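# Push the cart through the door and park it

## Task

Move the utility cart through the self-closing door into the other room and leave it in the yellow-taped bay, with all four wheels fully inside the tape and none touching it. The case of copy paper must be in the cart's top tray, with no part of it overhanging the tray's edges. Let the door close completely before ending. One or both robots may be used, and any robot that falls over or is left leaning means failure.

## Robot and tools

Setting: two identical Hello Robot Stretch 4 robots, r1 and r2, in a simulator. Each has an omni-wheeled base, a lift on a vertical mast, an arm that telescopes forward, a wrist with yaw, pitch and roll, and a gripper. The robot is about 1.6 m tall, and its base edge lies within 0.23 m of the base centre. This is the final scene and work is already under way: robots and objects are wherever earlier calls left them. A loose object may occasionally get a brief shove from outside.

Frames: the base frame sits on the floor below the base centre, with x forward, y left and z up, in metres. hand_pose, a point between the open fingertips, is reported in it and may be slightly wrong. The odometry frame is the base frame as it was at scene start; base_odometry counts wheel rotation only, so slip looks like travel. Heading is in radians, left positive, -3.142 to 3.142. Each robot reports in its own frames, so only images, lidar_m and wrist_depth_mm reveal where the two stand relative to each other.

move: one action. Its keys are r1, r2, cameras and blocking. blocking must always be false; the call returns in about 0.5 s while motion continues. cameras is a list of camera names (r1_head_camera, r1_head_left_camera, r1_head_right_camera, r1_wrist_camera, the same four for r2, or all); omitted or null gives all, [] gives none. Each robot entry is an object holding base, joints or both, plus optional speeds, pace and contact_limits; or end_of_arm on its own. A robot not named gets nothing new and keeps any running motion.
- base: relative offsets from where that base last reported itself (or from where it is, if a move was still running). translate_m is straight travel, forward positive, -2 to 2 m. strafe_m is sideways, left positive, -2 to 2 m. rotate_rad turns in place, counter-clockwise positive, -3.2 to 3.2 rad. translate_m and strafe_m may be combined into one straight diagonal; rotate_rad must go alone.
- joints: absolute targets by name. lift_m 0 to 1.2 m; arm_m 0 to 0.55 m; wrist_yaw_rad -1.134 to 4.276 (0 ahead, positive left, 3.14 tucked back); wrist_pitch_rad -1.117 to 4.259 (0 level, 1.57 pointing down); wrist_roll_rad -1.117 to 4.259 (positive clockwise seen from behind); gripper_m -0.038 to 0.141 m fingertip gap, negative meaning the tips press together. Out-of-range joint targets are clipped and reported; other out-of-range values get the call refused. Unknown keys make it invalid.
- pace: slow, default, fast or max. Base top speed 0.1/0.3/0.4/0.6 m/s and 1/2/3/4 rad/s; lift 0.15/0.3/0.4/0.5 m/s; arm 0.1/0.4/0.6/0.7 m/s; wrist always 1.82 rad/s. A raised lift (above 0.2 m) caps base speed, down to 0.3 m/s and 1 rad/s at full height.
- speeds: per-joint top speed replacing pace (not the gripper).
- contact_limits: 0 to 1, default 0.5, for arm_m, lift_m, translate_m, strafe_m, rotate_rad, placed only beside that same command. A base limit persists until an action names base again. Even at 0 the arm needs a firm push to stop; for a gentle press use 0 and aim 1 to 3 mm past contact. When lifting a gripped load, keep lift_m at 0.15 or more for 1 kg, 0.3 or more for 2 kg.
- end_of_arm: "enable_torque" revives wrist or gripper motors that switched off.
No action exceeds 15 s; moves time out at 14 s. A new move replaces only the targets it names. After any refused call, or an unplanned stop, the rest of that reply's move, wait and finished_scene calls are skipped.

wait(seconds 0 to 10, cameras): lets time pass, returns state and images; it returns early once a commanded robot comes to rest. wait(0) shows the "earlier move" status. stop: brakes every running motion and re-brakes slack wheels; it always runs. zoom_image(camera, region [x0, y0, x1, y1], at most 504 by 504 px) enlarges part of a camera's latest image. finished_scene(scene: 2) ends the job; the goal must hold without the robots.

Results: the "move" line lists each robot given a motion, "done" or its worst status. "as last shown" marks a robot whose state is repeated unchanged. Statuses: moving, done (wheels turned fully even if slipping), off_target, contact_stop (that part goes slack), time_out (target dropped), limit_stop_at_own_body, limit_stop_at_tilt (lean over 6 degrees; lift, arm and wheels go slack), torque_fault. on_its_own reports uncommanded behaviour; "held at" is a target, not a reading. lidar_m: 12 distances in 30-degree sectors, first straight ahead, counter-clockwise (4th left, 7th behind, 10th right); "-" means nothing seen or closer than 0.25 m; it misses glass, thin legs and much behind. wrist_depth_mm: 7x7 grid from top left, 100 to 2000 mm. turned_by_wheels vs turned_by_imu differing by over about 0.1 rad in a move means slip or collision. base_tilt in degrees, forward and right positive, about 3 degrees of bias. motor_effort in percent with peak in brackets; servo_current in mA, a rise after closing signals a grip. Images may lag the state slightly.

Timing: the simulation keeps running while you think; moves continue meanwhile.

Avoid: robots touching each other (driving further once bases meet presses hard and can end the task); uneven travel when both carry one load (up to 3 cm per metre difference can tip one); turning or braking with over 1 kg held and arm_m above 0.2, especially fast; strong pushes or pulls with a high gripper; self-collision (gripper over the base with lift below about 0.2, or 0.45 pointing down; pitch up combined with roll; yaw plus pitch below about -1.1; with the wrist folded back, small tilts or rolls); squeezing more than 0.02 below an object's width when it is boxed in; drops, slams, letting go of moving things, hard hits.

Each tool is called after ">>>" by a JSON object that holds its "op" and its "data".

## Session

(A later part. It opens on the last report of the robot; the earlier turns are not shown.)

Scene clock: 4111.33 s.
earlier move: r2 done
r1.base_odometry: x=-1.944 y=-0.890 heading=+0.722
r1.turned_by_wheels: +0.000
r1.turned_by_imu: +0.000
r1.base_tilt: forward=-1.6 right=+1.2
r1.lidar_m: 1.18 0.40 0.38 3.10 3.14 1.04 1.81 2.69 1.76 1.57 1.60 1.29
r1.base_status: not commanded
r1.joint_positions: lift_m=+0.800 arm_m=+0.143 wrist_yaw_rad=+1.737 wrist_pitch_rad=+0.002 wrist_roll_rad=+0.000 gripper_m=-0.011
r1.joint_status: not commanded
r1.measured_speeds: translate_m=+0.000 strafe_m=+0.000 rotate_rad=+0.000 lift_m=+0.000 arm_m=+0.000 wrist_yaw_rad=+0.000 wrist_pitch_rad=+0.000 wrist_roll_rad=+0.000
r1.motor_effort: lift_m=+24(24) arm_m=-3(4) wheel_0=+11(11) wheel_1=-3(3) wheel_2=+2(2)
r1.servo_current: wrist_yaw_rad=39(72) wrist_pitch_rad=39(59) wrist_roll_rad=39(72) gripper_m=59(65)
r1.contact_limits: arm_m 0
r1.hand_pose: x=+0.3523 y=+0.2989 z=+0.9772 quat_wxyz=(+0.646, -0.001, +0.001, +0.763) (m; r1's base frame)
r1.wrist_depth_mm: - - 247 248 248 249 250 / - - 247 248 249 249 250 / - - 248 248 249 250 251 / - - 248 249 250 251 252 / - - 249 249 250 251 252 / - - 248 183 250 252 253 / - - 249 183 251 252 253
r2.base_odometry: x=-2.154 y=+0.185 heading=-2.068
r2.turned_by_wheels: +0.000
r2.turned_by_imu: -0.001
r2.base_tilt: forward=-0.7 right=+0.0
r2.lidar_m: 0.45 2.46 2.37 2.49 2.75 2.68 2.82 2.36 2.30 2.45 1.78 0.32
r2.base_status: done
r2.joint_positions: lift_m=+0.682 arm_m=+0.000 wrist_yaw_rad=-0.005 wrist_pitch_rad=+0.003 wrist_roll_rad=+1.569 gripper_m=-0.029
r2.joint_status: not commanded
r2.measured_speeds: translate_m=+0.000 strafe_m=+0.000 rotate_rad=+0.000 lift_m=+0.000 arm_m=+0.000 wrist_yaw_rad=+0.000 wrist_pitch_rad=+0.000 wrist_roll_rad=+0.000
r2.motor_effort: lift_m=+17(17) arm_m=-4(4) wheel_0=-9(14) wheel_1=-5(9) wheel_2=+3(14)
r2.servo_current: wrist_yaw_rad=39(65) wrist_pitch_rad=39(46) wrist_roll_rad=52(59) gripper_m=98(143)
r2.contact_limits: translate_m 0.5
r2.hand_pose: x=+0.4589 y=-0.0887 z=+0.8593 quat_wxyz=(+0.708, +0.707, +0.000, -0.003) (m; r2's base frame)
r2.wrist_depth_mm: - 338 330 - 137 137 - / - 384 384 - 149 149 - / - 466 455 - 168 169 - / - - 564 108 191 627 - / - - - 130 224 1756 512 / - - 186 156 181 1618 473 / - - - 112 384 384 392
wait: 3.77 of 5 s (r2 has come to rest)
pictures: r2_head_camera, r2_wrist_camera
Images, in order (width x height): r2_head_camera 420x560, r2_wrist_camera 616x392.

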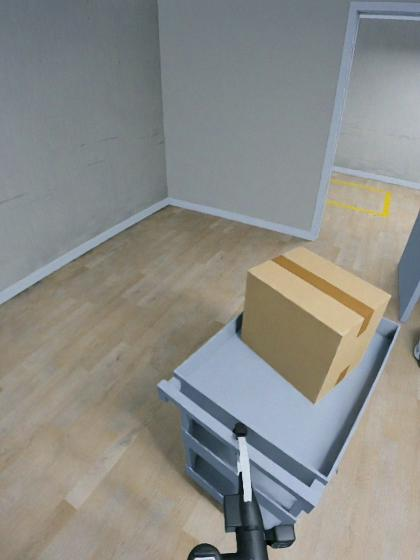

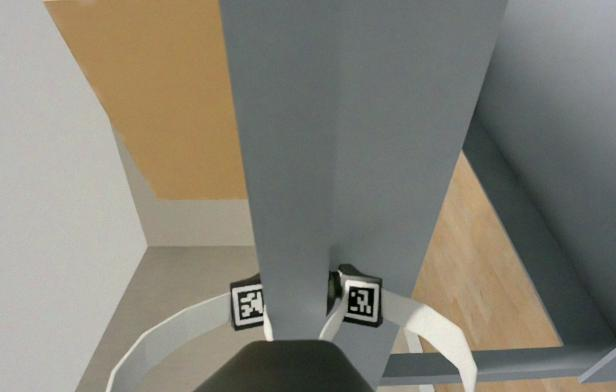

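>>> {"op": "move", "data": {"blocking": false, "r2": {"joints": {"gripper_m": 0.1}, "pace": "slow"}, "cameras": []}}

>>> {"op": "wait", "data": {"seconds": 3, "cameras": []}}

>>> {"op": "move", "data": {"blocking": false, "r2": {"base": {"translate_m": -0.22}, "pace": "slow", "contact_limits": {"translate_m": 0.2}}, "cameras": []}}

>>> {"op": "wait", "data": {"seconds": 4, "cameras": ["r2_wrist_camera", "r2_head_camera"]}}

Scene clock: 4137.00 s.
move: r2 moving
r1.base_odometry: x=-1.944 y=-0.890 heading=+0.722
r1.turned_by_wheels: +0.000
r1.turned_by_imu: +0.000
r1.base_tilt: forward=-1.6 right=+1.3
r1.lidar_m: 1.20 0.38 0.38 3.11 3.17 1.06 1.78 2.68 1.72 1.58 1.61 1.30
r1.base_status: not commanded
r1.joint_positions: lift_m=+0.800 arm_m=+0.143 wrist_yaw_rad=+1.737 wrist_pitch_rad=+0.002 wrist_roll_rad=+0.000 gripper_m=-0.011
r1.joint_status: not commanded
r1.measured_speeds: translate_m=+0.000 strafe_m=+0.000 rotate_rad=+0.000 lift_m=+0.000 arm_m=+0.000 wrist_yaw_rad=+0.000 wrist_pitch_rad=+0.000 wrist_roll_rad=+0.000
r1.motor_effort: lift_m=+24(24) arm_m=-3(4) wheel_0=+10(11) wheel_1=-2(3) wheel_2=+2(2)
r1.servo_current: wrist_yaw_rad=65(65) wrist_pitch_rad=46(46) wrist_roll_rad=52(65) gripper_m=52(59)
r1.contact_limits: arm_m 0
r1.hand_pose: x=+0.3523 y=+0.2989 z=+0.9772 quat_wxyz=(+0.646, -0.001, +0.001, +0.763) (m; r1's base frame)
r1.wrist_depth_mm: - - 246 247 248 248 250 / - - 246 248 248 250 250 / - - 247 248 249 249 251 / - - 247 248 249 250 250 / - - 247 249 249 251 252 / - - 249 184 250 251 252 / - - 249 183 251 252 253
r2.base_odometry: x=-2.154 y=+0.185 heading=-2.068
r2.turned_by_wheels: +0.000
r2.turned_by_imu: +0.001
r2.base_tilt: forward=-0.7 right=+0.1
r2.lidar_m: 0.43 2.47 2.39 2.51 2.76 2.63 2.81 2.38 2.31 2.43 1.78 0.34
r2.base_status: not commanded
r2.joint_positions: lift_m=+0.682 arm_m=+0.000 wrist_yaw_rad=-0.005 wrist_pitch_rad=+0.003 wrist_roll_rad=+1.569 gripper_m=-0.016
r2.joint_status: gripper_m moving
r2.measured_speeds: translate_m=+0.000 strafe_m=+0.000 rotate_rad=+0.001 lift_m=+0.000 arm_m=+0.000 wrist_yaw_rad=+0.000 wrist_pitch_rad=+0.000 wrist_roll_rad=+0.000
r2.motor_effort: lift_m=+17(17) arm_m=-4(4) wheel_0=-8(10) wheel_1=-4(5) wheel_2=+2(3)
r2.servo_current: wrist_yaw_rad=46(59) wrist_pitch_rad=39(46) wrist_roll_rad=46(52) gripper_m=52(98)
r2.contact_limits: translate_m 0.5
r2.hand_pose: x=+0.4589 y=-0.0887 z=+0.8593 quat_wxyz=(+0.708, +0.707, +0.000, -0.003) (m; r2's base frame)
r2.wrist_depth_mm: - 336 332 - 137 137 - / - 384 384 - 150 150 - / - 473 459 - 169 174 - / - - 559 109 193 634 - / - - - 127 226 1756 508 / - - 187 153 183 1661 477 / - - - 112 387 387 394
pictures: none
No camera images: "cameras" was empty.

Scene clock: 4140.00 s.
earlier move: r2 moving
r1.base_odometry: x=-1.944 y=-0.890 heading=+0.722
r1.turned_by_wheels: +0.000
r1.turned_by_imu: +0.000
r1.base_tilt: forward=-1.6 right=+1.2
r1.lidar_m: 1.18 0.39 0.40 3.12 3.16 1.02 1.77 2.67 1.74 1.56 1.61 1.32
r1.base_status: not commanded
r1.joint_positions: lift_m=+0.800 arm_m=+0.143 wrist_yaw_rad=+1.737 wrist_pitch_rad=+0.002 wrist_roll_rad=+0.000 gripper_m=-0.011
r1.joint_status: not commanded
r1.measured_speeds: translate_m=+0.000 strafe_m=+0.000 rotate_rad=+0.000 lift_m=+0.000 arm_m=+0.000 wrist_yaw_rad=+0.000 wrist_pitch_rad=+0.000 wrist_roll_rad=+0.000
r1.motor_effort: lift_m=+24(24) arm_m=-3(4) wheel_0=+11(11) wheel_1=-2(3) wheel_2=+2(2)
r1.servo_current: wrist_yaw_rad=72(72) wrist_pitch_rad=33(46) wrist_roll_rad=39(72) gripper_m=52(65)
r1.contact_limits: arm_m 0
r1.hand_pose: x=+0.3523 y=+0.2989 z=+0.9772 quat_wxyz=(+0.646, -0.001, +0.001, +0.763) (m; r1's base frame)
r1.wrist_depth_mm: - - 246 247 248 249 250 / - - 247 248 249 249 250 / - - 248 248 249 250 251 / - - 249 249 250 251 251 / - - 248 249 251 250 252 / - - 249 183 251 252 253 / - - 249 183 251 252 253
r2.base_odometry: x=-2.154 y=+0.185 heading=-2.068
r2.turned_by_wheels: +0.000
r2.turned_by_imu: +0.001
r2.base_tilt: forward=-0.7 right=+0.1
r2.lidar_m: 0.44 2.46 2.39 2.48 2.70 2.66 2.82 2.36 2.30 2.41 1.78 0.35
r2.base_status: not commanded
r2.joint_positions: lift_m=+0.682 arm_m=+0.000 wrist_yaw_rad=-0.005 wrist_pitch_rad=+0.003 wrist_roll_rad=+1.569 gripper_m=+0.083
r2.joint_status: gripper_m moving
r2.measured_speeds: translate_m=+0.000 strafe_m=+0.000 rotate_rad=+0.000 lift_m=+0.000 arm_m=+0.000 wrist_yaw_rad=+0.000 wrist_pitch_rad=+0.000 wrist_roll_rad=+0.000
r2.motor_effort: lift_m=+17(17) arm_m=-4(4) wheel_0=-3(10) wheel_1=-3(5) wheel_2=+2(3)
r2.servo_current: wrist_yaw_rad=46(65) wrist_pitch_rad=33(46) wrist_roll_rad=46(65) gripper_m=78(98)
r2.contact_limits: translate_m 0.5
r2.hand_pose: x=+0.4589 y=-0.0887 z=+0.8593 quat_wxyz=(+0.708, +0.707, +0.000, -0.003) (m; r2's base frame)
r2.wrist_depth_mm: - 336 334 - 139 137 - / - 392 394 - 153 149 - / - - 466 104 169 634 - / - - - 113 198 640 - / - - - 129 233 1756 512 / - - 195 161 188 1661 473 / - - - 112 325 402 399
wait: 3.00 s; no rest
pictures: none
No camera images: "cameras" was empty.

Scene clock: 4140.50 s.
earlier move: r2 moving
move: r2 moving
r1.base_odometry: x=-1.944 y=-0.890 heading=+0.722
r1.turned_by_wheels: +0.000
r1.turned_by_imu: +0.000
r1.base_tilt: forward=-1.6 right=+1.3
r1.lidar_m: 1.19 0.40 0.35 3.13 3.18 1.03 1.81 2.68 1.74 1.56 1.59 1.29
r1.base_status: not commanded
r1.joint_positions: lift_m=+0.800 arm_m=+0.143 wrist_yaw_rad=+1.737 wrist_pitch_rad=+0.002 wrist_roll_rad=+0.000 gripper_m=-0.011
r1.joint_status: not commanded
r1.measured_speeds: translate_m=+0.000 strafe_m=+0.000 rotate_rad=+0.000 lift_m=+0.000 arm_m=+0.000 wrist_yaw_rad=+0.000 wrist_pitch_rad=+0.000 wrist_roll_rad=+0.000
r1.motor_effort: lift_m=+24(24) arm_m=-4(4) wheel_0=+11(11) wheel_1=-2(2) wheel_2=+2(2)
r1.servo_current: wrist_yaw_rad=52(72) wrist_pitch_rad=33(46) wrist_roll_rad=59(59) gripper_m=65(65)
r1.contact_limits: arm_m 0
r1.hand_pose: x=+0.3523 y=+0.2989 z=+0.9772 quat_wxyz=(+0.646, -0.001, +0.001, +0.763) (m; r1's base frame)
r1.wrist_depth_mm: - - 246 247 248 249 250 / - - 246 248 248 250 250 / - - 247 248 249 251 251 / - - 248 249 250 250 251 / - - 248 249 250 251 252 / - - 249 184 250 252 252 / - - 249 183 251 252 253
r2.base_odometry: x=-2.148 y=+0.196 heading=-2.068
r2.turned_by_wheels: +0.000
r2.turned_by_imu: +0.000
r2.base_tilt: forward=-0.7 right=+0.1
r2.lidar_m: 0.45 2.45 2.39 2.51 2.73 2.65 2.84 2.37 2.29 2.45 1.80 0.33
r2.base_status: translate_m moving
r2.joint_positions: lift_m=+0.682 arm_m=+0.000 wrist_yaw_rad=-0.002 wrist_pitch_rad=+0.003 wrist_roll_rad=+1.569 gripper_m=+0.096
r2.joint_status: gripper_m moving
r2.measured_speeds: translate_m=-0.050 strafe_m=+0.001 rotate_rad=-0.002 lift_m=+0.000 arm_m=+0.000 wrist_yaw_rad=+0.000 wrist_pitch_rad=+0.000 wrist_roll_rad=+0.000
r2.motor_effort: lift_m=+17(17) arm_m=+4(4) wheel_0=-6(8) wheel_1=-6(6) wheel_2=+9(11)
r2.servo_current: wrist_yaw_rad=33(59) wrist_pitch_rad=39(46) wrist_roll_rad=52(52) gripper_m=52(78)
r2.contact_limits: translate_m 0.2
r2.hand_pose: x=+0.4591 y=-0.0879 z=+0.8593 quat_wxyz=(+0.708, +0.707, +0.001, -0.002) (m; r2's base frame)
r2.wrist_depth_mm: - 343 345 - 143 146 - / - 402 399 - 160 156 - / - - 477 107 181 668 - / - - - 123 209 1661 - / - - - 144 237 1808 508 / - - 196 176 197 1537 473 / - - - 112 402 407 1098
pictures: none
No camera images: "cameras" was empty.

Scene clock: 4143.47 s.
earlier move: r2 done
r1.base_odometry: x=-1.944 y=-0.890 heading=+0.722
r1.turned_by_wheels: +0.000
r1.turned_by_imu: +0.000
r1.base_tilt: forward=-1.6 right=+1.2
r1.lidar_m: 1.19 0.40 0.38 3.12 3.17 1.02 1.92 2.67 1.73 1.58 1.58 1.30
r1.base_status: not commanded
r1.joint_positions: lift_m=+0.800 arm_m=+0.143 wrist_yaw_rad=+1.737 wrist_pitch_rad=+0.002 wrist_roll_rad=+0.000 gripper_m=-0.011
r1.joint_status: not commanded
r1.measured_speeds: translate_m=+0.000 strafe_m=+0.000 rotate_rad=+0.000 lift_m=+0.000 arm_m=+0.000 wrist_yaw_rad=+0.000 wrist_pitch_rad=+0.000 wrist_roll_rad=+0.000
r1.motor_effort: lift_m=+24(24) arm_m=-3(4) wheel_0=+10(11) wheel_1=-2(3) wheel_2=+2(2)
r1.servo_current: wrist_yaw_rad=65(78) wrist_pitch_rad=46(52) wrist_roll_rad=39(65) gripper_m=65(65)
r1.contact_limits: arm_m 0
r1.hand_pose: x=+0.3523 y=+0.2989 z=+0.9772 quat_wxyz=(+0.646, -0.001, +0.001, +0.763) (m; r1's base frame)
r1.wrist_depth_mm: - - 246 247 248 249 250 / - - 247 248 248 249 250 / - - 247 248 249 250 252 / - - 248 249 250 250 251 / - - 249 250 251 251 252 / - - 248 183 250 251 252 / - - 249 183 251 252 253
r2.base_odometry: x=-2.049 y=+0.378 heading=-2.068
r2.turned_by_wheels: +0.000
r2.turned_by_imu: +0.000
r2.base_tilt: forward=-0.6 right=+0.1
r2.lidar_m: 0.58 2.56 2.49 2.62 2.58 2.48 2.64 2.26 2.18 2.30 1.93 0.50
r2.base_status: done
r2.joint_positions: lift_m=+0.682 arm_m=+0.000 wrist_yaw_rad=-0.002 wrist_pitch_rad=+0.003 wrist_roll_rad=+1.569 gripper_m=+0.100
r2.joint_status: all done
r2.measured_speeds: translate_m=+0.000 strafe_m=+0.000 rotate_rad=+0.000 lift_m=+0.000 arm_m=+0.000 wrist_yaw_rad=+0.000 wrist_pitch_rad=+0.000 wrist_roll_rad=+0.000
r2.motor_effort: lift_m=+17(17) arm_m=+4(5) wheel_0=-4(10) wheel_1=-5(8) wheel_2=+5(11)
r2.servo_current: wrist_yaw_rad=52(65) wrist_pitch_rad=39(46) wrist_roll_rad=52(59) gripper_m=59(78)
r2.contact_limits: translate_m 0.2
r2.hand_pose: x=+0.4591 y=-0.0879 z=+0.8593 quat_wxyz=(+0.708, +0.707, +0.001, -0.002) (m; r2's base frame)
r2.wrist_depth_mm: - - 580 539 312 310 - / - - 544 266 324 - - / - - 654 366 389 - - / - - - 424 - 820 - / - - - 496 - 741 512 / - - 198 504 201 1464 1160 / - - - 112 - 1808 1229
wait: 2.97 of 4 s (r2 has come to rest)
pictures: r2_head_camera, r2_wrist_camera
Images, in order (width x height): r2_head_camera 420x560, r2_wrist_camera 616x392.

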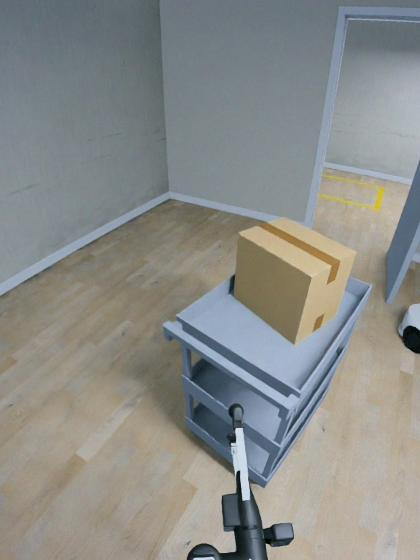

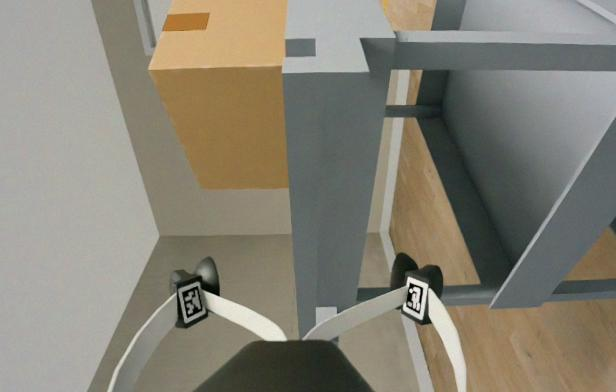

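>>> {"op": "move", "data": {"blocking": false, "r2": {"base": {"translate_m": -0.1}, "pace": "default"}, "cameras": []}}

>>> {"op": "wait", "data": {"seconds": 3, "cameras": []}}

>>> {"op": "move", "data": {"blocking": false, "r2": {"base": {"rotate_rad": -0.74}, "pace": "slow"}, "cameras": []}}

>>> {"op": "wait", "data": {"seconds": 4, "cameras": ["r2_wrist_camera", "r2_head_camera"]}}

Scene clock: 4166.43 s.
move: r2 moving
r1.base_odometry: x=-1.944 y=-0.890 heading=+0.722
r1.turned_by_wheels: +0.000
r1.turned_by_imu: +0.000
r1.base_tilt: forward=-1.6 right=+1.2
r1.lidar_m: 1.19 0.40 0.38 3.11 3.15 1.03 1.94 2.67 1.76 1.59 1.59 1.31
r1.base_status: not commanded
r1.joint_positions: lift_m=+0.800 arm_m=+0.143 wrist_yaw_rad=+1.737 wrist_pitch_rad=+0.002 wrist_roll_rad=+0.000 gripper_m=-0.011
r1.joint_status: not commanded
r1.measured_speeds: translate_m=+0.000 strafe_m=+0.000 rotate_rad=+0.000 lift_m=+0.000 arm_m=+0.000 wrist_yaw_rad=+0.000 wrist_pitch_rad=+0.000 wrist_roll_rad=+0.000
r1.motor_effort: lift_m=+24(24) arm_m=-4(4) wheel_0=+11(11) wheel_1=-2(3) wheel_2=+2(2)
r1.servo_current: wrist_yaw_rad=33(65) wrist_pitch_rad=39(52) wrist_roll_rad=59(59) gripper_m=46(65)
r1.contact_limits: arm_m 0
r1.hand_pose: x=+0.3523 y=+0.2989 z=+0.9772 quat_wxyz=(+0.646, -0.001, +0.001, +0.763) (m; r1's base frame)
r1.wrist_depth_mm: - - 246 247 249 249 250 / - - 246 248 249 250 250 / - - 248 248 249 250 251 / - - 248 249 250 250 252 / - - 248 249 250 251 251 / - - 248 183 251 251 252 / - - 250 183 251 252 253
r2.base_odometry: x=-2.034 y=+0.406 heading=-2.068
r2.turned_by_wheels: +0.000
r2.turned_by_imu: +0.000
r2.base_tilt: forward=-0.7 right=+0.0
r2.lidar_m: 0.57 2.58 2.51 2.65 2.52 2.45 2.58 2.24 2.17 2.27 1.95 0.55
r2.base_status: translate_m moving
r2.joint_positions: lift_m=+0.682 arm_m=+0.000 wrist_yaw_rad=-0.002 wrist_pitch_rad=+0.003 wrist_roll_rad=+1.569 gripper_m=+0.100
r2.joint_status: not commanded
r2.measured_speeds: translate_m=-0.123 strafe_m=+0.000 rotate_rad=-0.001 lift_m=+0.000 arm_m=+0.000 wrist_yaw_rad=+0.000 wrist_pitch_rad=+0.000 wrist_roll_rad=+0.000
r2.motor_effort: lift_m=+17(17) arm_m=+4(4) wheel_0=-5(12) wheel_1=-8(9) wheel_2=+12(12)
r2.servo_current: wrist_yaw_rad=39(59) wrist_pitch_rad=39(52) wrist_roll_rad=39(52) gripper_m=52(59)
r2.hand_pose: x=+0.4591 y=-0.0879 z=+0.8593 quat_wxyz=(+0.708, +0.707, +0.001, -0.002) (m; r2's base frame)
r2.wrist_depth_mm: - - 621 580 410 - - / - - 569 294 349 347 - / - - 676 404 1025 - - / - - - 452 - 831 - / - - - 517 - 741 564 / - - 198 544 198 1499 1182 / - - - 112 - 1808 1205
pictures: none
No camera images: "cameras" was empty.

Scene clock: 4167.47 s.
earlier move: r2 done
r1.base_odometry: x=-1.944 y=-0.890 heading=+0.722
r1.turned_by_wheels: +0.000
r1.turned_by_imu: +0.000
r1.base_tilt: forward=-1.6 right=+1.2
r1.lidar_m: 1.17 0.40 0.37 3.13 3.15 1.03 1.99 2.68 1.73 1.55 1.60 1.30
r1.base_status: not commanded
r1.joint_positions: lift_m=+0.800 arm_m=+0.143 wrist_yaw_rad=+1.737 wrist_pitch_rad=+0.002 wrist_roll_rad=+0.000 gripper_m=-0.011
r1.joint_status: not commanded
r1.measured_speeds: translate_m=+0.000 strafe_m=+0.000 rotate_rad=+0.000 lift_m=+0.000 arm_m=+0.000 wrist_yaw_rad=+0.000 wrist_pitch_rad=+0.000 wrist_roll_rad=+0.000
r1.motor_effort: lift_m=+24(24) arm_m=-3(4) wheel_0=+11(11) wheel_1=-2(3) wheel_2=+2(2)
r1.servo_current: wrist_yaw_rad=52(65) wrist_pitch_rad=39(52) wrist_roll_rad=52(72) gripper_m=59(65)
r1.contact_limits: arm_m 0
r1.hand_pose: x=+0.3523 y=+0.2989 z=+0.9772 quat_wxyz=(+0.646, -0.001, +0.001, +0.763) (m; r1's base frame)
r1.wrist_depth_mm: - - 246 247 248 249 250 / - - 247 247 248 250 250 / - - 247 248 249 250 251 / - - 247 249 249 251 251 / - - 248 249 250 251 251 / - - 248 183 251 251 252 / - - 250 183 251 253 252
r2.base_odometry: x=-2.001 y=+0.466 heading=-2.069
r2.turned_by_wheels: +0.000
r2.turned_by_imu: +0.000
r2.base_tilt: forward=-0.7 right=+0.1
r2.lidar_m: 0.65 2.63 2.54 2.65 2.46 2.39 2.54 2.22 2.14 2.27 1.97 0.61
r2.base_status: done
r2.joint_positions: lift_m=+0.682 arm_m=+0.000 wrist_yaw_rad=-0.002 wrist_pitch_rad=+0.003 wrist_roll_rad=+1.569 gripper_m=+0.100
r2.joint_status: not commanded
r2.measured_speeds: translate_m=+0.000 strafe_m=+0.000 rotate_rad=+0.000 lift_m=+0.000 arm_m=+0.000 wrist_yaw_rad=+0.000 wrist_pitch_rad=+0.000 wrist_roll_rad=+0.000
r2.motor_effort: lift_m=+17(17) arm_m=+4(4) wheel_0=-3(12) wheel_1=-3(9) wheel_2=+4(13)
r2.servo_current: wrist_yaw_rad=46(59) wrist_pitch_rad=39(52) wrist_roll_rad=39(52) gripper_m=52(59)
r2.hand_pose: x=+0.4591 y=-0.0879 z=+0.8593 quat_wxyz=(+0.708, +0.707, +0.001, -0.002) (m; r2's base frame)
r2.wrist_depth_mm: - - 723 683 - - - / - - 654 424 424 - - / - - 732 466 - - - / - - - 508 - 878 530 / - - - - - 778 1182 / - - 198 683 201 1537 1255 / - - - 112 - 1808 1229
wait: 1.03 of 3 s (r2 has come to rest)
pictures: none
No camera images: "cameras" was empty.

Scene clock: 4167.97 s.
move: r2 moving
r1.base_odometry: x=-1.944 y=-0.890 heading=+0.722
r1.turned_by_wheels: +0.000
r1.turned_by_imu: +0.000
r1.base_tilt: forward=-1.6 right=+1.3
r1.lidar_m: 1.19 0.43 0.37 3.12 3.16 1.04 1.99 2.70 1.74 1.56 1.58 1.31
r1.base_status: not commanded
r1.joint_positions: lift_m=+0.800 arm_m=+0.143 wrist_yaw_rad=+1.737 wrist_pitch_rad=+0.002 wrist_roll_rad=+0.000 gripper_m=-0.011
r1.joint_status: not commanded
r1.measured_speeds: translate_m=+0.000 strafe_m=+0.000 rotate_rad=+0.000 lift_m=+0.000 arm_m=+0.000 wrist_yaw_rad=+0.000 wrist_pitch_rad=+0.000 wrist_roll_rad=+0.000
r1.motor_effort: lift_m=+24(24) arm_m=-4(4) wheel_0=+10(11) wheel_1=-2(3) wheel_2=+2(2)
r1.servo_current: wrist_yaw_rad=46(59) wrist_pitch_rad=46(46) wrist_roll_rad=46(65) gripper_m=52(65)
r1.contact_limits: arm_m 0
r1.hand_pose: x=+0.3523 y=+0.2989 z=+0.9772 quat_wxyz=(+0.646, -0.001, +0.001, +0.763) (m; r1's base frame)
r1.wrist_depth_mm: - - 247 248 248 249 250 / - - 246 247 248 250 251 / - - 247 248 248 250 251 / - - 248 248 249 250 252 / - - 248 249 249 251 252 / - - 249 184 250 252 252 / - - 249 183 251 253 254
r2.base_odometry: x=-2.001 y=+0.466 heading=-2.194
r2.turned_by_wheels: -0.125
r2.turned_by_imu: -0.121
r2.base_tilt: forward=-0.6 right=+0.0
r2.lidar_m: 0.61 2.68 2.51 2.62 2.59 2.39 2.48 2.29 2.09 2.19 2.09 0.62
r2.base_status: rotate_rad moving
r2.joint_positions: lift_m=+0.682 arm_m=+0.000 wrist_yaw_rad=-0.002 wrist_pitch_rad=+0.003 wrist_roll_rad=+1.569 gripper_m=+0.100
r2.joint_status: not commanded
r2.measured_speeds: translate_m=-0.002 strafe_m=+0.001 rotate_rad=-0.491 lift_m=+0.000 arm_m=+0.000 wrist_yaw_rad=+0.000 wrist_pitch_rad=+0.000 wrist_roll_rad=+0.000
r2.motor_effort: lift_m=+17(17) arm_m=+4(4) wheel_0=+5(7) wheel_1=+9(9) wheel_2=+8(11)
r2.servo_current: wrist_yaw_rad=52(59) wrist_pitch_rad=46(46) wrist_roll_rad=46(52) gripper_m=52(59)
r2.hand_pose: x=+0.4591 y=-0.0879 z=+0.8593 quat_wxyz=(+0.708, +0.707, +0.001, -0.002) (m; r2's base frame)
r2.wrist_depth_mm: - - - - - 1618 960 / - - 798 732 - - - / - - 699 661 1098 - - / - - 788 480 - - 488 / - - - 878 - 854 544 / - - 198 580 197 647 1182 / - - - 112 - 1808 1229
pictures: none
No camera images: "cameras" was empty.

Scene clock: 4169.47 s.
earlier move: r2 done
r1.base_odometry: x=-1.944 y=-0.890 heading=+0.722
r1.turned_by_wheels: +0.000
r1.turned_by_imu: +0.000
r1.base_tilt: forward=-1.6 right=+1.2
r1.lidar_m: 1.19 0.37 0.38 3.12 3.18 1.05 2.02 2.66 1.77 1.57 1.61 1.32
r1.base_status: not commanded
r1.joint_positions: lift_m=+0.800 arm_m=+0.143 wrist_yaw_rad=+1.737 wrist_pitch_rad=+0.002 wrist_roll_rad=+0.000 gripper_m=-0.011
r1.joint_status: not commanded
r1.measured_speeds: translate_m=+0.000 strafe_m=+0.000 rotate_rad=+0.000 lift_m=+0.000 arm_m=+0.000 wrist_yaw_rad=+0.000 wrist_pitch_rad=+0.000 wrist_roll_rad=+0.000
r1.motor_effort: lift_m=+24(24) arm_m=-4(4) wheel_0=+10(11) wheel_1=-2(3) wheel_2=+2(2)
r1.servo_current: wrist_yaw_rad=52(65) wrist_pitch_rad=46(46) wrist_roll_rad=52(65) gripper_m=52(65)
r1.contact_limits: arm_m 0
r1.hand_pose: x=+0.3523 y=+0.2989 z=+0.9772 quat_wxyz=(+0.646, -0.001, +0.001, +0.763) (m; r1's base frame)
r1.wrist_depth_mm: - - 246 247 248 248 250 / - - 246 248 248 249 251 / - - 248 248 249 251 251 / - - 248 249 250 251 252 / - - 248 248 250 251 252 / - - 249 184 250 251 253 / - - 249 183 250 252 252
r2.base_odometry: x=-2.001 y=+0.466 heading=-2.808
r2.turned_by_wheels: -0.614
r2.turned_by_imu: -0.597
r2.base_tilt: forward=-0.7 right=+0.0
r2.lidar_m: 0.84 0.61 0.82 2.52 2.55 2.65 2.40 2.43 2.33 2.14 2.16 2.65
r2.base_status: done
r2.joint_positions: lift_m=+0.682 arm_m=+0.000 wrist_yaw_rad=-0.002 wrist_pitch_rad=+0.003 wrist_roll_rad=+1.569 gripper_m=+0.100
r2.joint_status: not commanded
r2.measured_speeds: translate_m=+0.000 strafe_m=+0.000 rotate_rad=+0.000 lift_m=+0.000 arm_m=+0.000 wrist_yaw_rad=+0.000 wrist_pitch_rad=+0.000 wrist_roll_rad=+0.000
r2.motor_effort: lift_m=+17(17) arm_m=+4(5) wheel_0=+4(10) wheel_1=+3(9) wheel_2=+5(11)
r2.servo_current: wrist_yaw_rad=46(59) wrist_pitch_rad=39(46) wrist_roll_rad=46(59) gripper_m=46(59)
r2.hand_pose: x=+0.4591 y=-0.0879 z=+0.8593 quat_wxyz=(+0.708, +0.707, +0.001, -0.002) (m; r2's base frame)
r2.wrist_depth_mm: - - - - - 1756 1205 / - - - - - 1708 1205 / - - - - - 1756 1205 / - - - - - 1863 1229 / - - - - - 1808 1229 / - - 199 - 197 1618 1160 / - - - 112 - - 1025
wait: 1.50 of 4 s (r2 has come to rest)
pictures: r2_head_camera, r2_wrist_camera
Images, in order (width x height): r2_head_camera 420x560, r2_wrist_camera 616x392.

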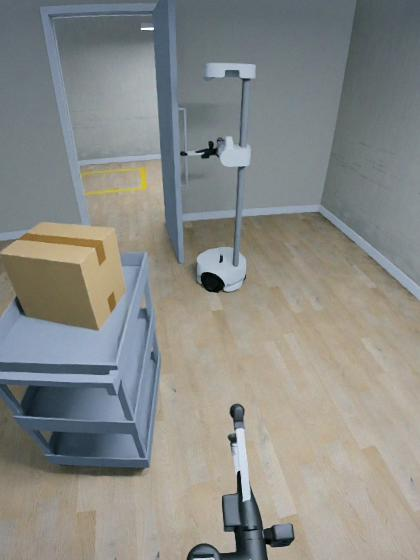

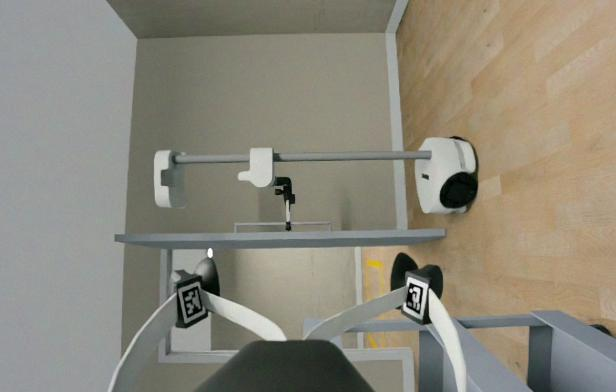

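>>> {"op": "move", "data": {"blocking": false, "r2": {"base": {"strafe_m": 0.47}, "pace": "default"}, "cameras": []}}

>>> {"op": "wait", "data": {"seconds": 4, "cameras": ["r2_wrist_camera", "r2_head_camera"]}}

Scene clock: 4185.93 s.
move: r2 moving
r1.base_odometry: x=-1.944 y=-0.890 heading=+0.722
r1.turned_by_wheels: +0.000
r1.turned_by_imu: +0.000
r1.base_tilt: forward=-1.6 right=+1.2
r1.lidar_m: 1.20 0.39 0.37 3.14 3.16 1.04 2.00 2.67 1.75 1.54 1.61 1.26
r1.base_status: not commanded
r1.joint_positions: lift_m=+0.800 arm_m=+0.143 wrist_yaw_rad=+1.737 wrist_pitch_rad=+0.002 wrist_roll_rad=+0.000 gripper_m=-0.011
r1.joint_status: not commanded
r1.measured_speeds: translate_m=+0.000 strafe_m=+0.000 rotate_rad=+0.000 lift_m=+0.000 arm_m=+0.000 wrist_yaw_rad=+0.000 wrist_pitch_rad=+0.000 wrist_roll_rad=+0.000
r1.motor_effort: lift_m=+24(24) arm_m=-3(4) wheel_0=+10(11) wheel_1=-2(3) wheel_2=+2(2)
r1.servo_current: wrist_yaw_rad=46(65) wrist_pitch_rad=33(52) wrist_roll_rad=46(59) gripper_m=59(59)
r1.contact_limits: arm_m 0
r1.hand_pose: x=+0.3523 y=+0.2989 z=+0.9772 quat_wxyz=(+0.646, -0.001, +0.001, +0.763) (m; r1's base frame)
r1.wrist_depth_mm: - - 246 247 248 249 249 / - - 246 248 249 249 251 / - - 247 248 249 251 251 / - - 248 249 249 251 251 / - - 248 249 250 251 251 / - - 248 183 250 252 252 / - - 250 183 250 252 252
r2.base_odometry: x=-1.989 y=+0.432 heading=-2.807
r2.turned_by_wheels: +0.000
r2.turned_by_imu: +0.001
r2.base_tilt: forward=-0.7 right=+0.1
r2.lidar_m: 0.69 0.60 0.80 2.52 2.54 2.69 2.42 2.42 2.38 2.16 2.18 2.73
r2.base_status: strafe_m moving
r2.joint_positions: lift_m=+0.682 arm_m=+0.000 wrist_yaw_rad=-0.002 wrist_pitch_rad=+0.003 wrist_roll_rad=+1.569 gripper_m=+0.100
r2.joint_status: not commanded
r2.measured_speeds: translate_m=-0.001 strafe_m=+0.140 rotate_rad=+0.004 lift_m=+0.000 arm_m=+0.000 wrist_yaw_rad=+0.000 wrist_pitch_rad=+0.000 wrist_roll_rad=+0.000
r2.motor_effort: lift_m=+17(17) arm_m=+4(4) wheel_0=-9(13) wheel_1=+10(12) wheel_2=+0(4)
r2.servo_current: wrist_yaw_rad=39(59) wrist_pitch_rad=33(46) wrist_roll_rad=46(59) gripper_m=52(59)
r2.hand_pose: x=+0.4591 y=-0.0879 z=+0.8593 quat_wxyz=(+0.708, +0.707, +0.001, -0.002) (m; r2's base frame)
r2.wrist_depth_mm: - - - - - 1756 1205 / - - - - - 1756 1229 / - - - - - 1756 1205 / - - - - - 1756 1229 / - - - - - 1808 1255 / - - 198 - 201 1576 1118 / - - - 112 - - 1042
pictures: none
No camera images: "cameras" was empty.

Scene clock: 4188.33 s.
earlier move: r2 done
r1.base_odometry: x=-1.944 y=-0.890 heading=+0.722
r1.turned_by_wheels: +0.000
r1.turned_by_imu: +0.000
r1.base_tilt: forward=-1.6 right=+1.3
r1.lidar_m: 1.17 0.42 0.40 3.12 3.17 1.03 2.22 2.68 1.75 1.58 1.62 1.32
r1.base_status: not commanded
r1.joint_positions: lift_m=+0.800 arm_m=+0.143 wrist_yaw_rad=+1.737 wrist_pitch_rad=+0.002 wrist_roll_rad=+0.000 gripper_m=-0.011
r1.joint_status: not commanded
r1.measured_speeds: translate_m=+0.000 strafe_m=+0.000 rotate_rad=+0.000 lift_m=+0.000 arm_m=+0.000 wrist_yaw_rad=+0.000 wrist_pitch_rad=+0.000 wrist_roll_rad=+0.000
r1.motor_effort: lift_m=+24(24) arm_m=-4(4) wheel_0=+11(11) wheel_1=-3(3) wheel_2=+2(2)
r1.servo_current: wrist_yaw_rad=52(72) wrist_pitch_rad=39(52) wrist_roll_rad=52(65) gripper_m=59(65)
r1.contact_limits: arm_m 0
r1.hand_pose: x=+0.3523 y=+0.2989 z=+0.9772 quat_wxyz=(+0.646, -0.001, +0.001, +0.763) (m; r1's base frame)
r1.wrist_depth_mm: - - 246 247 248 250 250 / - - 247 248 249 250 250 / - - 248 248 249 251 251 / - - 249 249 250 251 252 / - - 248 248 250 251 252 / - - 248 183 251 251 252 / - - 249 183 250 252 252
r2.base_odometry: x=-1.847 y=+0.022 heading=-2.807
r2.turned_by_wheels: +0.000
r2.turned_by_imu: +0.001
r2.base_tilt: forward=-0.7 right=+0.1
r2.lidar_m: 0.55 0.60 2.33 2.07 2.08 2.59 2.49 2.50 2.87 2.57 2.61 0.59
r2.base_status: done
r2.joint_positions: lift_m=+0.682 arm_m=+0.000 wrist_yaw_rad=-0.002 wrist_pitch_rad=+0.003 wrist_roll_rad=+1.569 gripper_m=+0.100
r2.joint_status: not commanded
r2.measured_speeds: translate_m=+0.000 strafe_m=+0.000 rotate_rad=+0.000 lift_m=+0.000 arm_m=+0.000 wrist_yaw_rad=+0.000 wrist_pitch_rad=+0.000 wrist_roll_rad=+0.000
r2.motor_effort: lift_m=+17(17) arm_m=+4(5) wheel_0=-1(14) wheel_1=+2(13) wheel_2=+0(4)
r2.servo_current: wrist_yaw_rad=52(59) wrist_pitch_rad=39(46) wrist_roll_rad=33(65) gripper_m=52(59)
r2.hand_pose: x=+0.4591 y=-0.0879 z=+0.8593 quat_wxyz=(+0.708, +0.707, +0.001, -0.002) (m; r2's base frame)
r2.wrist_depth_mm: - - - - - 1708 1205 / - - - - - 1661 1229 / - - - 413 415 - - / - - 634 415 1008 - - / - - 640 418 421 - - / - - 199 359 200 - - / - - - 112 - 750 -
wait: 2.40 of 4 s (r2 has come to rest)
pictures: r2_head_camera, r2_wrist_camera
Images, in order (width x height): r2_head_camera 420x560, r2_wrist_camera 616x392.

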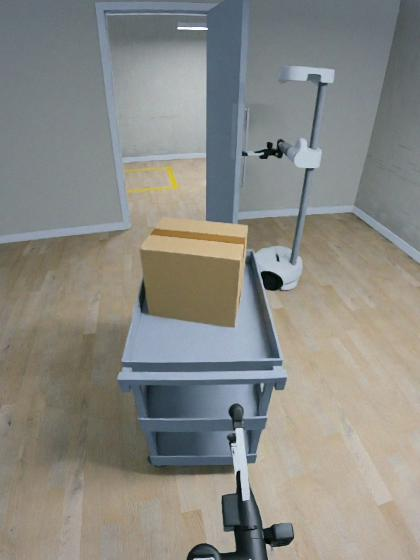

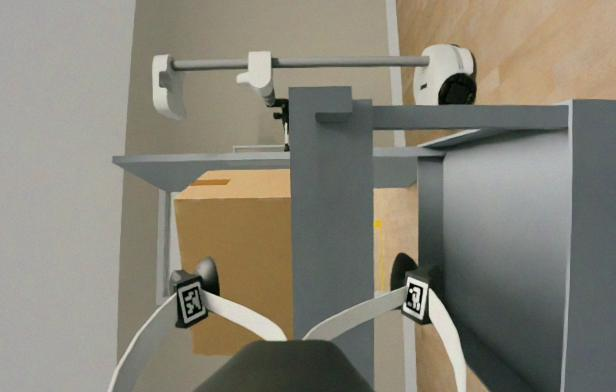

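>>> {"op": "zoom_image", "data": {"camera": "r2_head_camera", "region": [0, 150, 420, 310]}}

Scaled by 1.200 from the camera's 420x560 image, which has a finer 1200x1600 frame.

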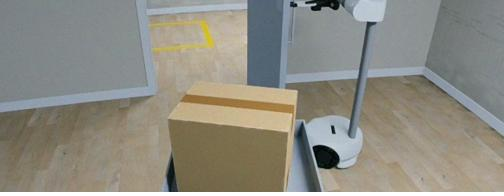

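>>> {"op": "zoom_image", "data": {"camera": "r2_head_camera", "region": [0, 150, 200, 270]}}

>>> {"op": "zoom_image", "data": {"camera": "r2_head_camera", "region": [220, 180, 420, 300]}}

Scaled by 2.520 from the camera's 420x560 image, which has a finer 1200x1600 frame.

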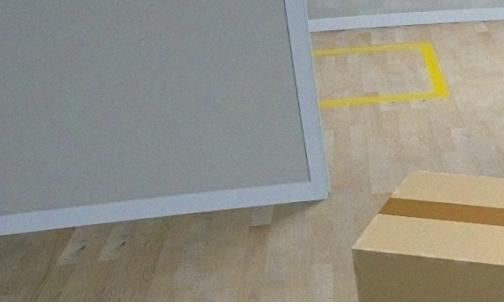

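Scaled by 2.520 from the camera's 420x560 image, which has a finer 1200x1600 frame.

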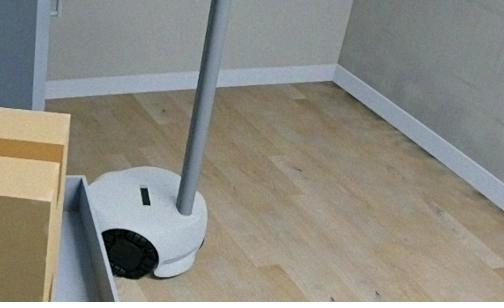

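>>> {"op": "move", "data": {"blocking": false, "r2": {"base": {"rotate_rad": 0.19}, "pace": "slow"}, "cameras": []}}

>>> {"op": "wait", "data": {"seconds": 2, "cameras": ["r2_wrist_camera", "r2_head_camera"]}}

Scene clock: 4247.40 s.
move: r2 moving
r1.base_odometry: x=-1.944 y=-0.890 heading=+0.722
r1.turned_by_wheels: +0.000
r1.turned_by_imu: +0.000
r1.base_tilt: forward=-1.6 right=+1.2
r1.lidar_m: 1.18 0.40 0.38 3.12 3.15 1.00 2.22 2.68 1.77 1.55 1.62 1.32
r1.base_status: not commanded
r1.joint_positions: lift_m=+0.800 arm_m=+0.143 wrist_yaw_rad=+1.737 wrist_pitch_rad=+0.002 wrist_roll_rad=+0.000 gripper_m=-0.011
r1.joint_status: not commanded
r1.measured_speeds: translate_m=+0.000 strafe_m=+0.000 rotate_rad=+0.000 lift_m=+0.000 arm_m=+0.000 wrist_yaw_rad=+0.000 wrist_pitch_rad=+0.000 wrist_roll_rad=+0.000
r1.motor_effort: lift_m=+24(24) arm_m=-4(4) wheel_0=+10(11) wheel_1=-2(3) wheel_2=+2(2)
r1.servo_current: wrist_yaw_rad=52(59) wrist_pitch_rad=46(52) wrist_roll_rad=33(65) gripper_m=59(59)
r1.contact_limits: arm_m 0
r1.hand_pose: x=+0.3523 y=+0.2989 z=+0.9772 quat_wxyz=(+0.646, -0.001, +0.001, +0.763) (m; r1's base frame)
r1.wrist_depth_mm: - - 246 247 248 250 250 / - - 247 248 248 249 251 / - - 246 248 249 250 250 / - - 248 248 251 250 252 / - - 247 249 250 251 252 / - - 249 183 250 252 252 / - - 249 183 251 252 253
r2.base_odometry: x=-1.847 y=+0.022 heading=-2.686
r2.turned_by_wheels: +0.121
r2.turned_by_imu: +0.119
r2.base_tilt: forward=-0.7 right=+0.1
r2.lidar_m: 0.55 3.13 2.23 2.07 2.13 2.63 2.47 2.57 2.73 2.58 2.66 0.56
r2.base_status: rotate_rad moving
r2.joint_positions: lift_m=+0.682 arm_m=+0.000 wrist_yaw_rad=-0.002 wrist_pitch_rad=+0.003 wrist_roll_rad=+1.569 gripper_m=+0.100
r2.joint_status: not commanded
r2.measured_speeds: translate_m=+0.000 strafe_m=-0.001 rotate_rad=+0.394 lift_m=+0.000 arm_m=+0.000 wrist_yaw_rad=+0.000 wrist_pitch_rad=+0.000 wrist_roll_rad=+0.000
r2.motor_effort: lift_m=+17(17) arm_m=+4(4) wheel_0=-4(9) wheel_1=-6(8) wheel_2=-7(10)
r2.servo_current: wrist_yaw_rad=46(52) wrist_pitch_rad=46(52) wrist_roll_rad=39(52) gripper_m=52(52)
r2.hand_pose: x=+0.4591 y=-0.0879 z=+0.8593 quat_wxyz=(+0.708, +0.707, +0.001, -0.002) (m; r2's base frame)
r2.wrist_depth_mm: - - - 1863 - 1708 1205 / - - - 392 - - - / - - 634 399 1025 - - / - - 627 410 1042 - - / - - 661 413 418 - - / - - 197 366 200 741 - / - - - 112 - 1863 517
pictures: none
No camera images: "cameras" was empty.

Scene clock: 4248.07 s.
earlier move: r2 done
r1.base_odometry: x=-1.944 y=-0.890 heading=+0.722
r1.turned_by_wheels: +0.000
r1.turned_by_imu: +0.000
r1.base_tilt: forward=-1.6 right=+1.3
r1.lidar_m: 1.17 0.41 0.39 3.13 3.17 1.01 2.19 2.68 1.75 1.58 1.61 1.31
r1.base_status: not commanded
r1.joint_positions: lift_m=+0.800 arm_m=+0.143 wrist_yaw_rad=+1.737 wrist_pitch_rad=+0.002 wrist_roll_rad=+0.000 gripper_m=-0.011
r1.joint_status: not commanded
r1.measured_speeds: translate_m=+0.000 strafe_m=+0.000 rotate_rad=+0.000 lift_m=+0.000 arm_m=+0.000 wrist_yaw_rad=+0.000 wrist_pitch_rad=+0.000 wrist_roll_rad=+0.000
r1.motor_effort: lift_m=+24(24) arm_m=-3(4) wheel_0=+11(11) wheel_1=-2(3) wheel_2=+2(2)
r1.servo_current: wrist_yaw_rad=46(65) wrist_pitch_rad=46(52) wrist_roll_rad=59(65) gripper_m=65(65)
r1.contact_limits: arm_m 0
r1.hand_pose: x=+0.3523 y=+0.2989 z=+0.9772 quat_wxyz=(+0.646, -0.001, +0.001, +0.763) (m; r1's base frame)
r1.wrist_depth_mm: - - 246 247 249 250 250 / - - 246 248 248 250 251 / - - 247 248 249 249 252 / - - 248 249 250 251 251 / - - 248 249 250 251 252 / - - 248 183 251 251 252 / - - 249 183 251 252 253
r2.base_odometry: x=-1.847 y=+0.022 heading=-2.619
r2.turned_by_wheels: +0.068
r2.turned_by_imu: +0.066
r2.base_tilt: forward=-0.7 right=+0.0
r2.lidar_m: 0.56 2.92 2.16 2.08 2.18 2.59 2.48 2.61 2.69 2.58 2.72 0.56
r2.base_status: done
r2.joint_positions: lift_m=+0.682 arm_m=+0.000 wrist_yaw_rad=-0.002 wrist_pitch_rad=+0.003 wrist_roll_rad=+1.569 gripper_m=+0.100
r2.joint_status: not commanded
r2.measured_speeds: translate_m=+0.000 strafe_m=+0.000 rotate_rad=+0.000 lift_m=+0.000 arm_m=+0.000 wrist_yaw_rad=+0.000 wrist_pitch_rad=+0.000 wrist_roll_rad=+0.000
r2.motor_effort: lift_m=+17(17) arm_m=+4(5) wheel_0=-4(9) wheel_1=-4(8) wheel_2=-6(10)
r2.servo_current: wrist_yaw_rad=46(59) wrist_pitch_rad=46(52) wrist_roll_rad=39(59) gripper_m=59(59)
r2.hand_pose: x=+0.4591 y=-0.0879 z=+0.8593 quat_wxyz=(+0.708, +0.707, +0.001, -0.002) (m; r2's base frame)
r2.wrist_depth_mm: - - - 366 377 1708 - / - - 707 377 976 - - / - - 609 389 1008 - - / - - 654 407 1042 - - / - - 691 421 430 788 - / - - 198 373 200 647 525 / - - - 112 466 469 1118
wait: 0.67 of 2 s (r2 has come to rest)
pictures: r2_head_camera, r2_wrist_camera
Images, in order (width x height): r2_head_camera 420x560, r2_wrist_camera 616x392.

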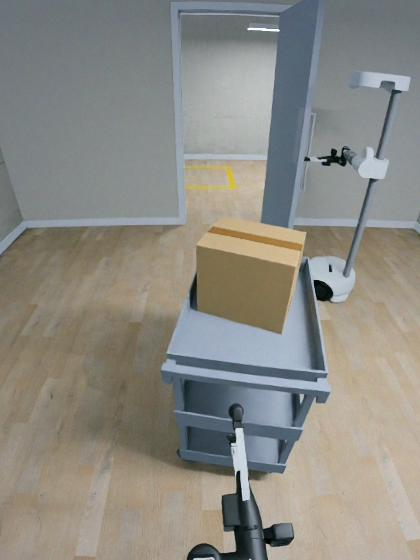

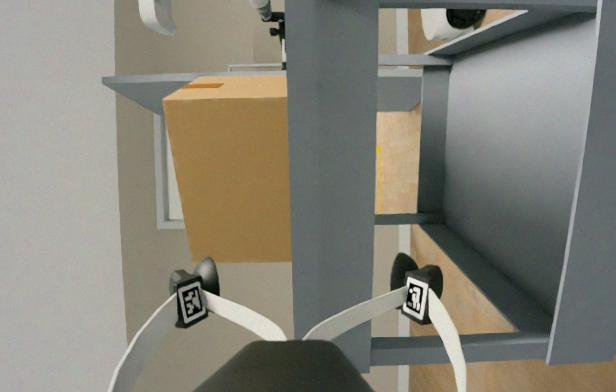

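>>> {"op": "move", "data": {"blocking": false, "r2": {"base": {"translate_m": 0.155, "strafe_m": -0.02}, "pace": "slow", "contact_limits": {"translate_m": 0.1}}, "cameras": []}}

>>> {"op": "wait", "data": {"seconds": 4, "cameras": ["r2_wrist_camera"]}}

Scene clock: 4257.77 s.
move: r2 moving
r1.base_odometry: x=-1.944 y=-0.890 heading=+0.722
r1.turned_by_wheels: +0.000
r1.turned_by_imu: +0.000
r1.base_tilt: forward=-1.6 right=+1.2
r1.lidar_m: 1.19 0.38 0.37 3.13 3.17 1.04 2.23 2.66 1.75 1.58 1.58 1.32
r1.base_status: not commanded
r1.joint_positions: lift_m=+0.800 arm_m=+0.143 wrist_yaw_rad=+1.737 wrist_pitch_rad=+0.002 wrist_roll_rad=+0.000 gripper_m=-0.011
r1.joint_status: not commanded
r1.measured_speeds: translate_m=+0.000 strafe_m=+0.000 rotate_rad=+0.000 lift_m=+0.000 arm_m=+0.000 wrist_yaw_rad=+0.000 wrist_pitch_rad=+0.000 wrist_roll_rad=+0.000
r1.motor_effort: lift_m=+24(24) arm_m=-3(4) wheel_0=+10(11) wheel_1=-2(3) wheel_2=+2(2)
r1.servo_current: wrist_yaw_rad=46(78) wrist_pitch_rad=39(46) wrist_roll_rad=39(59) gripper_m=59(59)
r1.contact_limits: arm_m 0
r1.hand_pose: x=+0.3523 y=+0.2989 z=+0.9772 quat_wxyz=(+0.646, -0.001, +0.001, +0.763) (m; r1's base frame)
r1.wrist_depth_mm: - - 246 247 248 248 250 / - - 247 247 249 249 251 / - - 247 248 250 250 251 / - - 248 249 249 250 252 / - - 248 249 251 251 251 / - - 249 183 251 252 252 / - - 250 183 252 252 252
r2.base_odometry: x=-1.859 y=+0.017 heading=-2.619
r2.turned_by_wheels: +0.000
r2.turned_by_imu: +0.000
r2.base_tilt: forward=-0.7 right=+0.1
r2.lidar_m: 0.54 2.93 2.18 2.08 2.20 2.60 2.48 2.64 2.69 2.58 2.72 0.56
r2.base_status: translate_m moving; strafe_m moving
r2.joint_positions: lift_m=+0.682 arm_m=+0.000 wrist_yaw_rad=-0.002 wrist_pitch_rad=+0.003 wrist_roll_rad=+1.569 gripper_m=+0.100
r2.joint_status: not commanded
r2.measured_speeds: translate_m=+0.048 strafe_m=-0.007 rotate_rad=-0.001 lift_m=+0.000 arm_m=+0.000 wrist_yaw_rad=+0.000 wrist_pitch_rad=+0.000 wrist_roll_rad=+0.000
r2.motor_effort: lift_m=+17(17) arm_m=+4(4) wheel_0=+10(10) wheel_1=+5(6) wheel_2=-11(11)
r2.servo_current: wrist_yaw_rad=39(65) wrist_pitch_rad=46(46) wrist_roll_rad=46(65) gripper_m=46(59)
r2.contact_limits: translate_m 0.1
r2.hand_pose: x=+0.4591 y=-0.0879 z=+0.8593 quat_wxyz=(+0.708, +0.707, +0.001, -0.002) (m; r2's base frame)
r2.wrist_depth_mm: - - - 355 359 - - / - - 676 364 960 - - / - - 597 379 991 - - / - - 640 394 1008 - - / - - 683 410 415 788 - / - - 198 357 201 640 530 / - - - 112 452 455 462
pictures: none
No camera images: "cameras" was empty.

Scene clock: 4260.10 s.
earlier move: r2 done
r1.base_odometry: x=-1.944 y=-0.890 heading=+0.722
r1.turned_by_wheels: +0.000
r1.turned_by_imu: +0.000
r1.base_tilt: forward=-1.6 right=+1.2
r1.lidar_m: 1.19 0.40 0.38 3.11 3.16 1.04 - 2.69 1.73 1.56 1.57 1.32
r1.base_status: not commanded
r1.joint_positions: lift_m=+0.800 arm_m=+0.143 wrist_yaw_rad=+1.737 wrist_pitch_rad=+0.002 wrist_roll_rad=+0.000 gripper_m=-0.011
r1.joint_status: not commanded
r1.measured_speeds: translate_m=+0.000 strafe_m=+0.000 rotate_rad=+0.000 lift_m=+0.000 arm_m=+0.000 wrist_yaw_rad=+0.000 wrist_pitch_rad=+0.000 wrist_roll_rad=+0.000
r1.motor_effort: lift_m=+24(24) arm_m=-3(4) wheel_0=+10(11) wheel_1=-2(3) wheel_2=+2(2)
r1.servo_current: wrist_yaw_rad=65(78) wrist_pitch_rad=46(52) wrist_roll_rad=52(65) gripper_m=59(65)
r1.contact_limits: arm_m 0
r1.hand_pose: x=+0.3523 y=+0.2989 z=+0.9772 quat_wxyz=(+0.646, -0.001, +0.001, +0.763) (m; r1's base frame)
r1.wrist_depth_mm: - - 246 247 248 249 251 / - - 247 248 248 250 250 / - - 247 247 249 250 252 / - - 248 249 250 250 252 / - - 248 249 251 251 253 / - - 248 184 250 251 252 / - - 249 183 251 252 253
r2.base_odometry: x=-1.991 y=-0.038 heading=-2.618
r2.turned_by_wheels: +0.000
r2.turned_by_imu: +0.001
r2.base_tilt: forward=-0.7 right=+0.0
r2.lidar_m: 0.43 2.93 2.21 2.09 2.22 2.73 2.61 2.78 2.67 2.59 2.70 0.41
r2.base_status: done
r2.joint_positions: lift_m=+0.682 arm_m=+0.000 wrist_yaw_rad=-0.002 wrist_pitch_rad=+0.003 wrist_roll_rad=+1.569 gripper_m=+0.100
r2.joint_status: not commanded
r2.measured_speeds: translate_m=+0.000 strafe_m=+0.000 rotate_rad=+0.000 lift_m=+0.000 arm_m=+0.000 wrist_yaw_rad=+0.000 wrist_pitch_rad=+0.000 wrist_roll_rad=+0.000
r2.motor_effort: lift_m=+17(17) arm_m=+4(5) wheel_0=+5(11) wheel_1=+4(7) wheel_2=-6(11)
r2.servo_current: wrist_yaw_rad=52(65) wrist_pitch_rad=39(46) wrist_roll_rad=39(65) gripper_m=52(59)
r2.contact_limits: translate_m 0.1
r2.hand_pose: x=+0.4591 y=-0.0879 z=+0.8593 quat_wxyz=(+0.708, +0.707, +0.001, -0.002) (m; r2's base frame)
r2.wrist_depth_mm: - - - 165 220 - - / - 504 436 171 229 - - / - 462 449 179 236 - - / - - 488 183 245 - - / - - 517 192 252 842 - / - - 197 197 200 1464 535 / - - - 112 - 1863 477
wait: 2.33 of 4 s (r2 has come to rest)
pictures: r2_wrist_camera
Images, in order (width x height): r2_wrist_camera 616x392.

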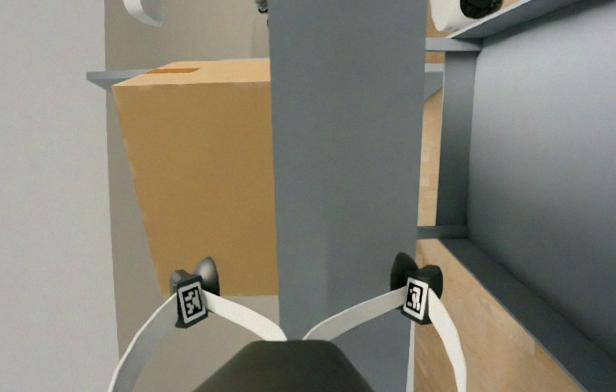

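>>> {"op": "move", "data": {"blocking": false, "r2": {"joints": {"gripper_m": -0.03}, "pace": "slow"}, "cameras": []}}

>>> {"op": "wait", "data": {"seconds": 5, "cameras": ["r2_wrist_camera", "r2_head_camera"]}}

Scene clock: 4264.77 s.
move: r2 moving
r1.base_odometry: x=-1.944 y=-0.890 heading=+0.722
r1.turned_by_wheels: +0.000
r1.turned_by_imu: +0.000
r1.base_tilt: forward=-1.6 right=+1.2
r1.lidar_m: 1.18 0.40 0.34 3.12 3.16 1.03 - 2.68 1.73 1.58 1.60 1.32
r1.base_status: not commanded
r1.joint_positions: lift_m=+0.800 arm_m=+0.143 wrist_yaw_rad=+1.737 wrist_pitch_rad=+0.002 wrist_roll_rad=+0.000 gripper_m=-0.011
r1.joint_status: not commanded
r1.measured_speeds: translate_m=+0.000 strafe_m=+0.000 rotate_rad=+0.000 lift_m=+0.000 arm_m=+0.000 wrist_yaw_rad=+0.000 wrist_pitch_rad=+0.000 wrist_roll_rad=+0.000
r1.motor_effort: lift_m=+24(24) arm_m=-3(4) wheel_0=+10(11) wheel_1=-2(3) wheel_2=+2(2)
r1.servo_current: wrist_yaw_rad=46(65) wrist_pitch_rad=46(46) wrist_roll_rad=33(52) gripper_m=59(59)
r1.contact_limits: arm_m 0
r1.hand_pose: x=+0.3523 y=+0.2989 z=+0.9772 quat_wxyz=(+0.646, -0.001, +0.001, +0.763) (m; r1's base frame)
r1.wrist_depth_mm: - - 246 247 249 249 250 / - - 246 248 248 249 251 / - - 247 249 249 250 251 / - - 248 249 250 251 252 / - - 248 249 250 251 251 / - - 249 184 250 252 252 / - - 249 183 250 252 252
r2.base_odometry: x=-1.991 y=-0.038 heading=-2.618
r2.turned_by_wheels: +0.000
r2.turned_by_imu: +0.000
r2.base_tilt: forward=-0.7 right=+0.0
r2.lidar_m: 0.43 2.95 2.17 2.11 2.22 2.70 2.64 2.79 2.63 2.58 2.73 0.43
r2.base_status: not commanded
r2.joint_positions: lift_m=+0.682 arm_m=+0.000 wrist_yaw_rad=-0.002 wrist_pitch_rad=+0.003 wrist_roll_rad=+1.569 gripper_m=+0.091
r2.joint_status: gripper_m moving
r2.measured_speeds: translate_m=+0.000 strafe_m=+0.000 rotate_rad=+0.000 lift_m=+0.000 arm_m=+0.000 wrist_yaw_rad=+0.000 wrist_pitch_rad=+0.000 wrist_roll_rad=+0.000
r2.motor_effort: lift_m=+17(17) arm_m=+4(5) wheel_0=+5(5) wheel_1=+4(4) wheel_2=-7(7)
r2.servo_current: wrist_yaw_rad=59(59) wrist_pitch_rad=33(46) wrist_roll_rad=52(52) gripper_m=52(91)
r2.contact_limits: translate_m 0.1
r2.hand_pose: x=+0.4591 y=-0.0879 z=+0.8593 quat_wxyz=(+0.708, +0.707, +0.001, -0.002) (m; r2's base frame)
r2.wrist_depth_mm: - - - 165 220 - - / - 504 433 171 228 - - / - 462 455 179 237 - - / - - 480 184 245 - - / - - 517 193 252 854 - / - - 196 196 204 1576 530 / - - - 112 - 1808 477
pictures: none
No camera images: "cameras" was empty.

Scene clock: 4268.77 s.
earlier move: r2 done
r1.base_odometry: x=-1.944 y=-0.890 heading=+0.722
r1.turned_by_wheels: +0.000
r1.turned_by_imu: +0.000
r1.base_tilt: forward=-1.6 right=+1.2
r1.lidar_m: 1.19 0.40 0.37 3.12 3.16 1.05 - 2.67 1.74 1.57 1.59 1.32
r1.base_status: not commanded
r1.joint_positions: lift_m=+0.800 arm_m=+0.143 wrist_yaw_rad=+1.737 wrist_pitch_rad=+0.002 wrist_roll_rad=+0.000 gripper_m=-0.011
r1.joint_status: not commanded
r1.measured_speeds: translate_m=+0.000 strafe_m=+0.000 rotate_rad=+0.000 lift_m=+0.000 arm_m=+0.000 wrist_yaw_rad=+0.000 wrist_pitch_rad=+0.000 wrist_roll_rad=+0.000
r1.motor_effort: lift_m=+24(24) arm_m=-3(4) wheel_0=+11(11) wheel_1=-2(3) wheel_2=+2(2)
r1.servo_current: wrist_yaw_rad=46(72) wrist_pitch_rad=39(52) wrist_roll_rad=46(65) gripper_m=52(65)
r1.contact_limits: arm_m 0
r1.hand_pose: x=+0.3523 y=+0.2989 z=+0.9772 quat_wxyz=(+0.646, -0.001, +0.001, +0.763) (m; r1's base frame)
r1.wrist_depth_mm: - - 246 246 248 249 250 / - - 246 247 248 249 250 / - - 248 248 249 250 251 / - - 248 249 249 250 252 / - - 248 249 250 251 252 / - - 249 184 251 251 252 / - - 249 183 251 252 252
r2.base_odometry: x=-1.991 y=-0.038 heading=-2.618
r2.turned_by_wheels: +0.000
r2.turned_by_imu: +0.001
r2.base_tilt: forward=-0.7 right=+0.1
r2.lidar_m: 0.40 2.92 2.19 2.10 2.22 2.71 2.63 2.79 2.65 2.58 2.67 0.42
r2.base_status: not commanded
r2.joint_positions: lift_m=+0.682 arm_m=+0.000 wrist_yaw_rad=-0.001 wrist_pitch_rad=+0.003 wrist_roll_rad=+1.569 gripper_m=-0.028
r2.joint_status: all done
r2.measured_speeds: translate_m=+0.000 strafe_m=+0.000 rotate_rad=+0.000 lift_m=+0.000 arm_m=+0.000 wrist_yaw_rad=+0.000 wrist_pitch_rad=+0.000 wrist_roll_rad=+0.000
r2.motor_effort: lift_m=+17(17) arm_m=+4(5) wheel_0=+3(5) wheel_1=+3(4) wheel_2=-3(7)
r2.servo_current: wrist_yaw_rad=52(59) wrist_pitch_rad=39(52) wrist_roll_rad=46(65) gripper_m=156(241)
r2.contact_limits: translate_m 0.1
r2.hand_pose: x=+0.4592 y=-0.0876 z=+0.8593 quat_wxyz=(+0.708, +0.707, +0.001, -0.001) (m; r2's base frame)
r2.wrist_depth_mm: - - - 160 216 - - / - 492 430 168 224 - - / - 459 442 173 231 - - / - - 480 180 239 - - / - - 517 187 248 798 - / - - 184 193 179 1576 530 / - - - 112 - 1808 473
wait: 4.00 of 5 s (r2 has come to rest)
pictures: r2_head_camera, r2_wrist_camera
Images, in order (width x height): r2_head_camera 420x560, r2_wrist_camera 616x392.

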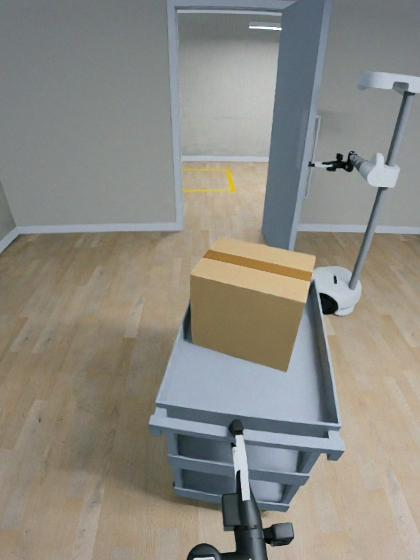

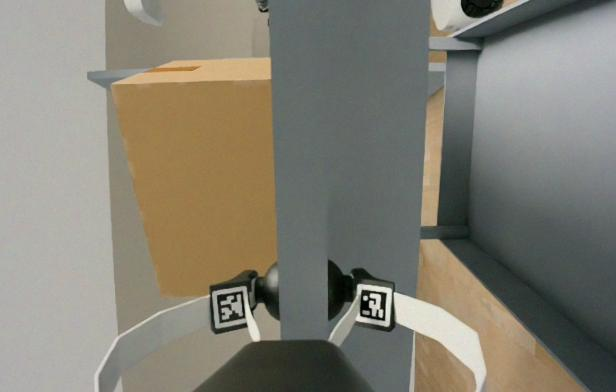

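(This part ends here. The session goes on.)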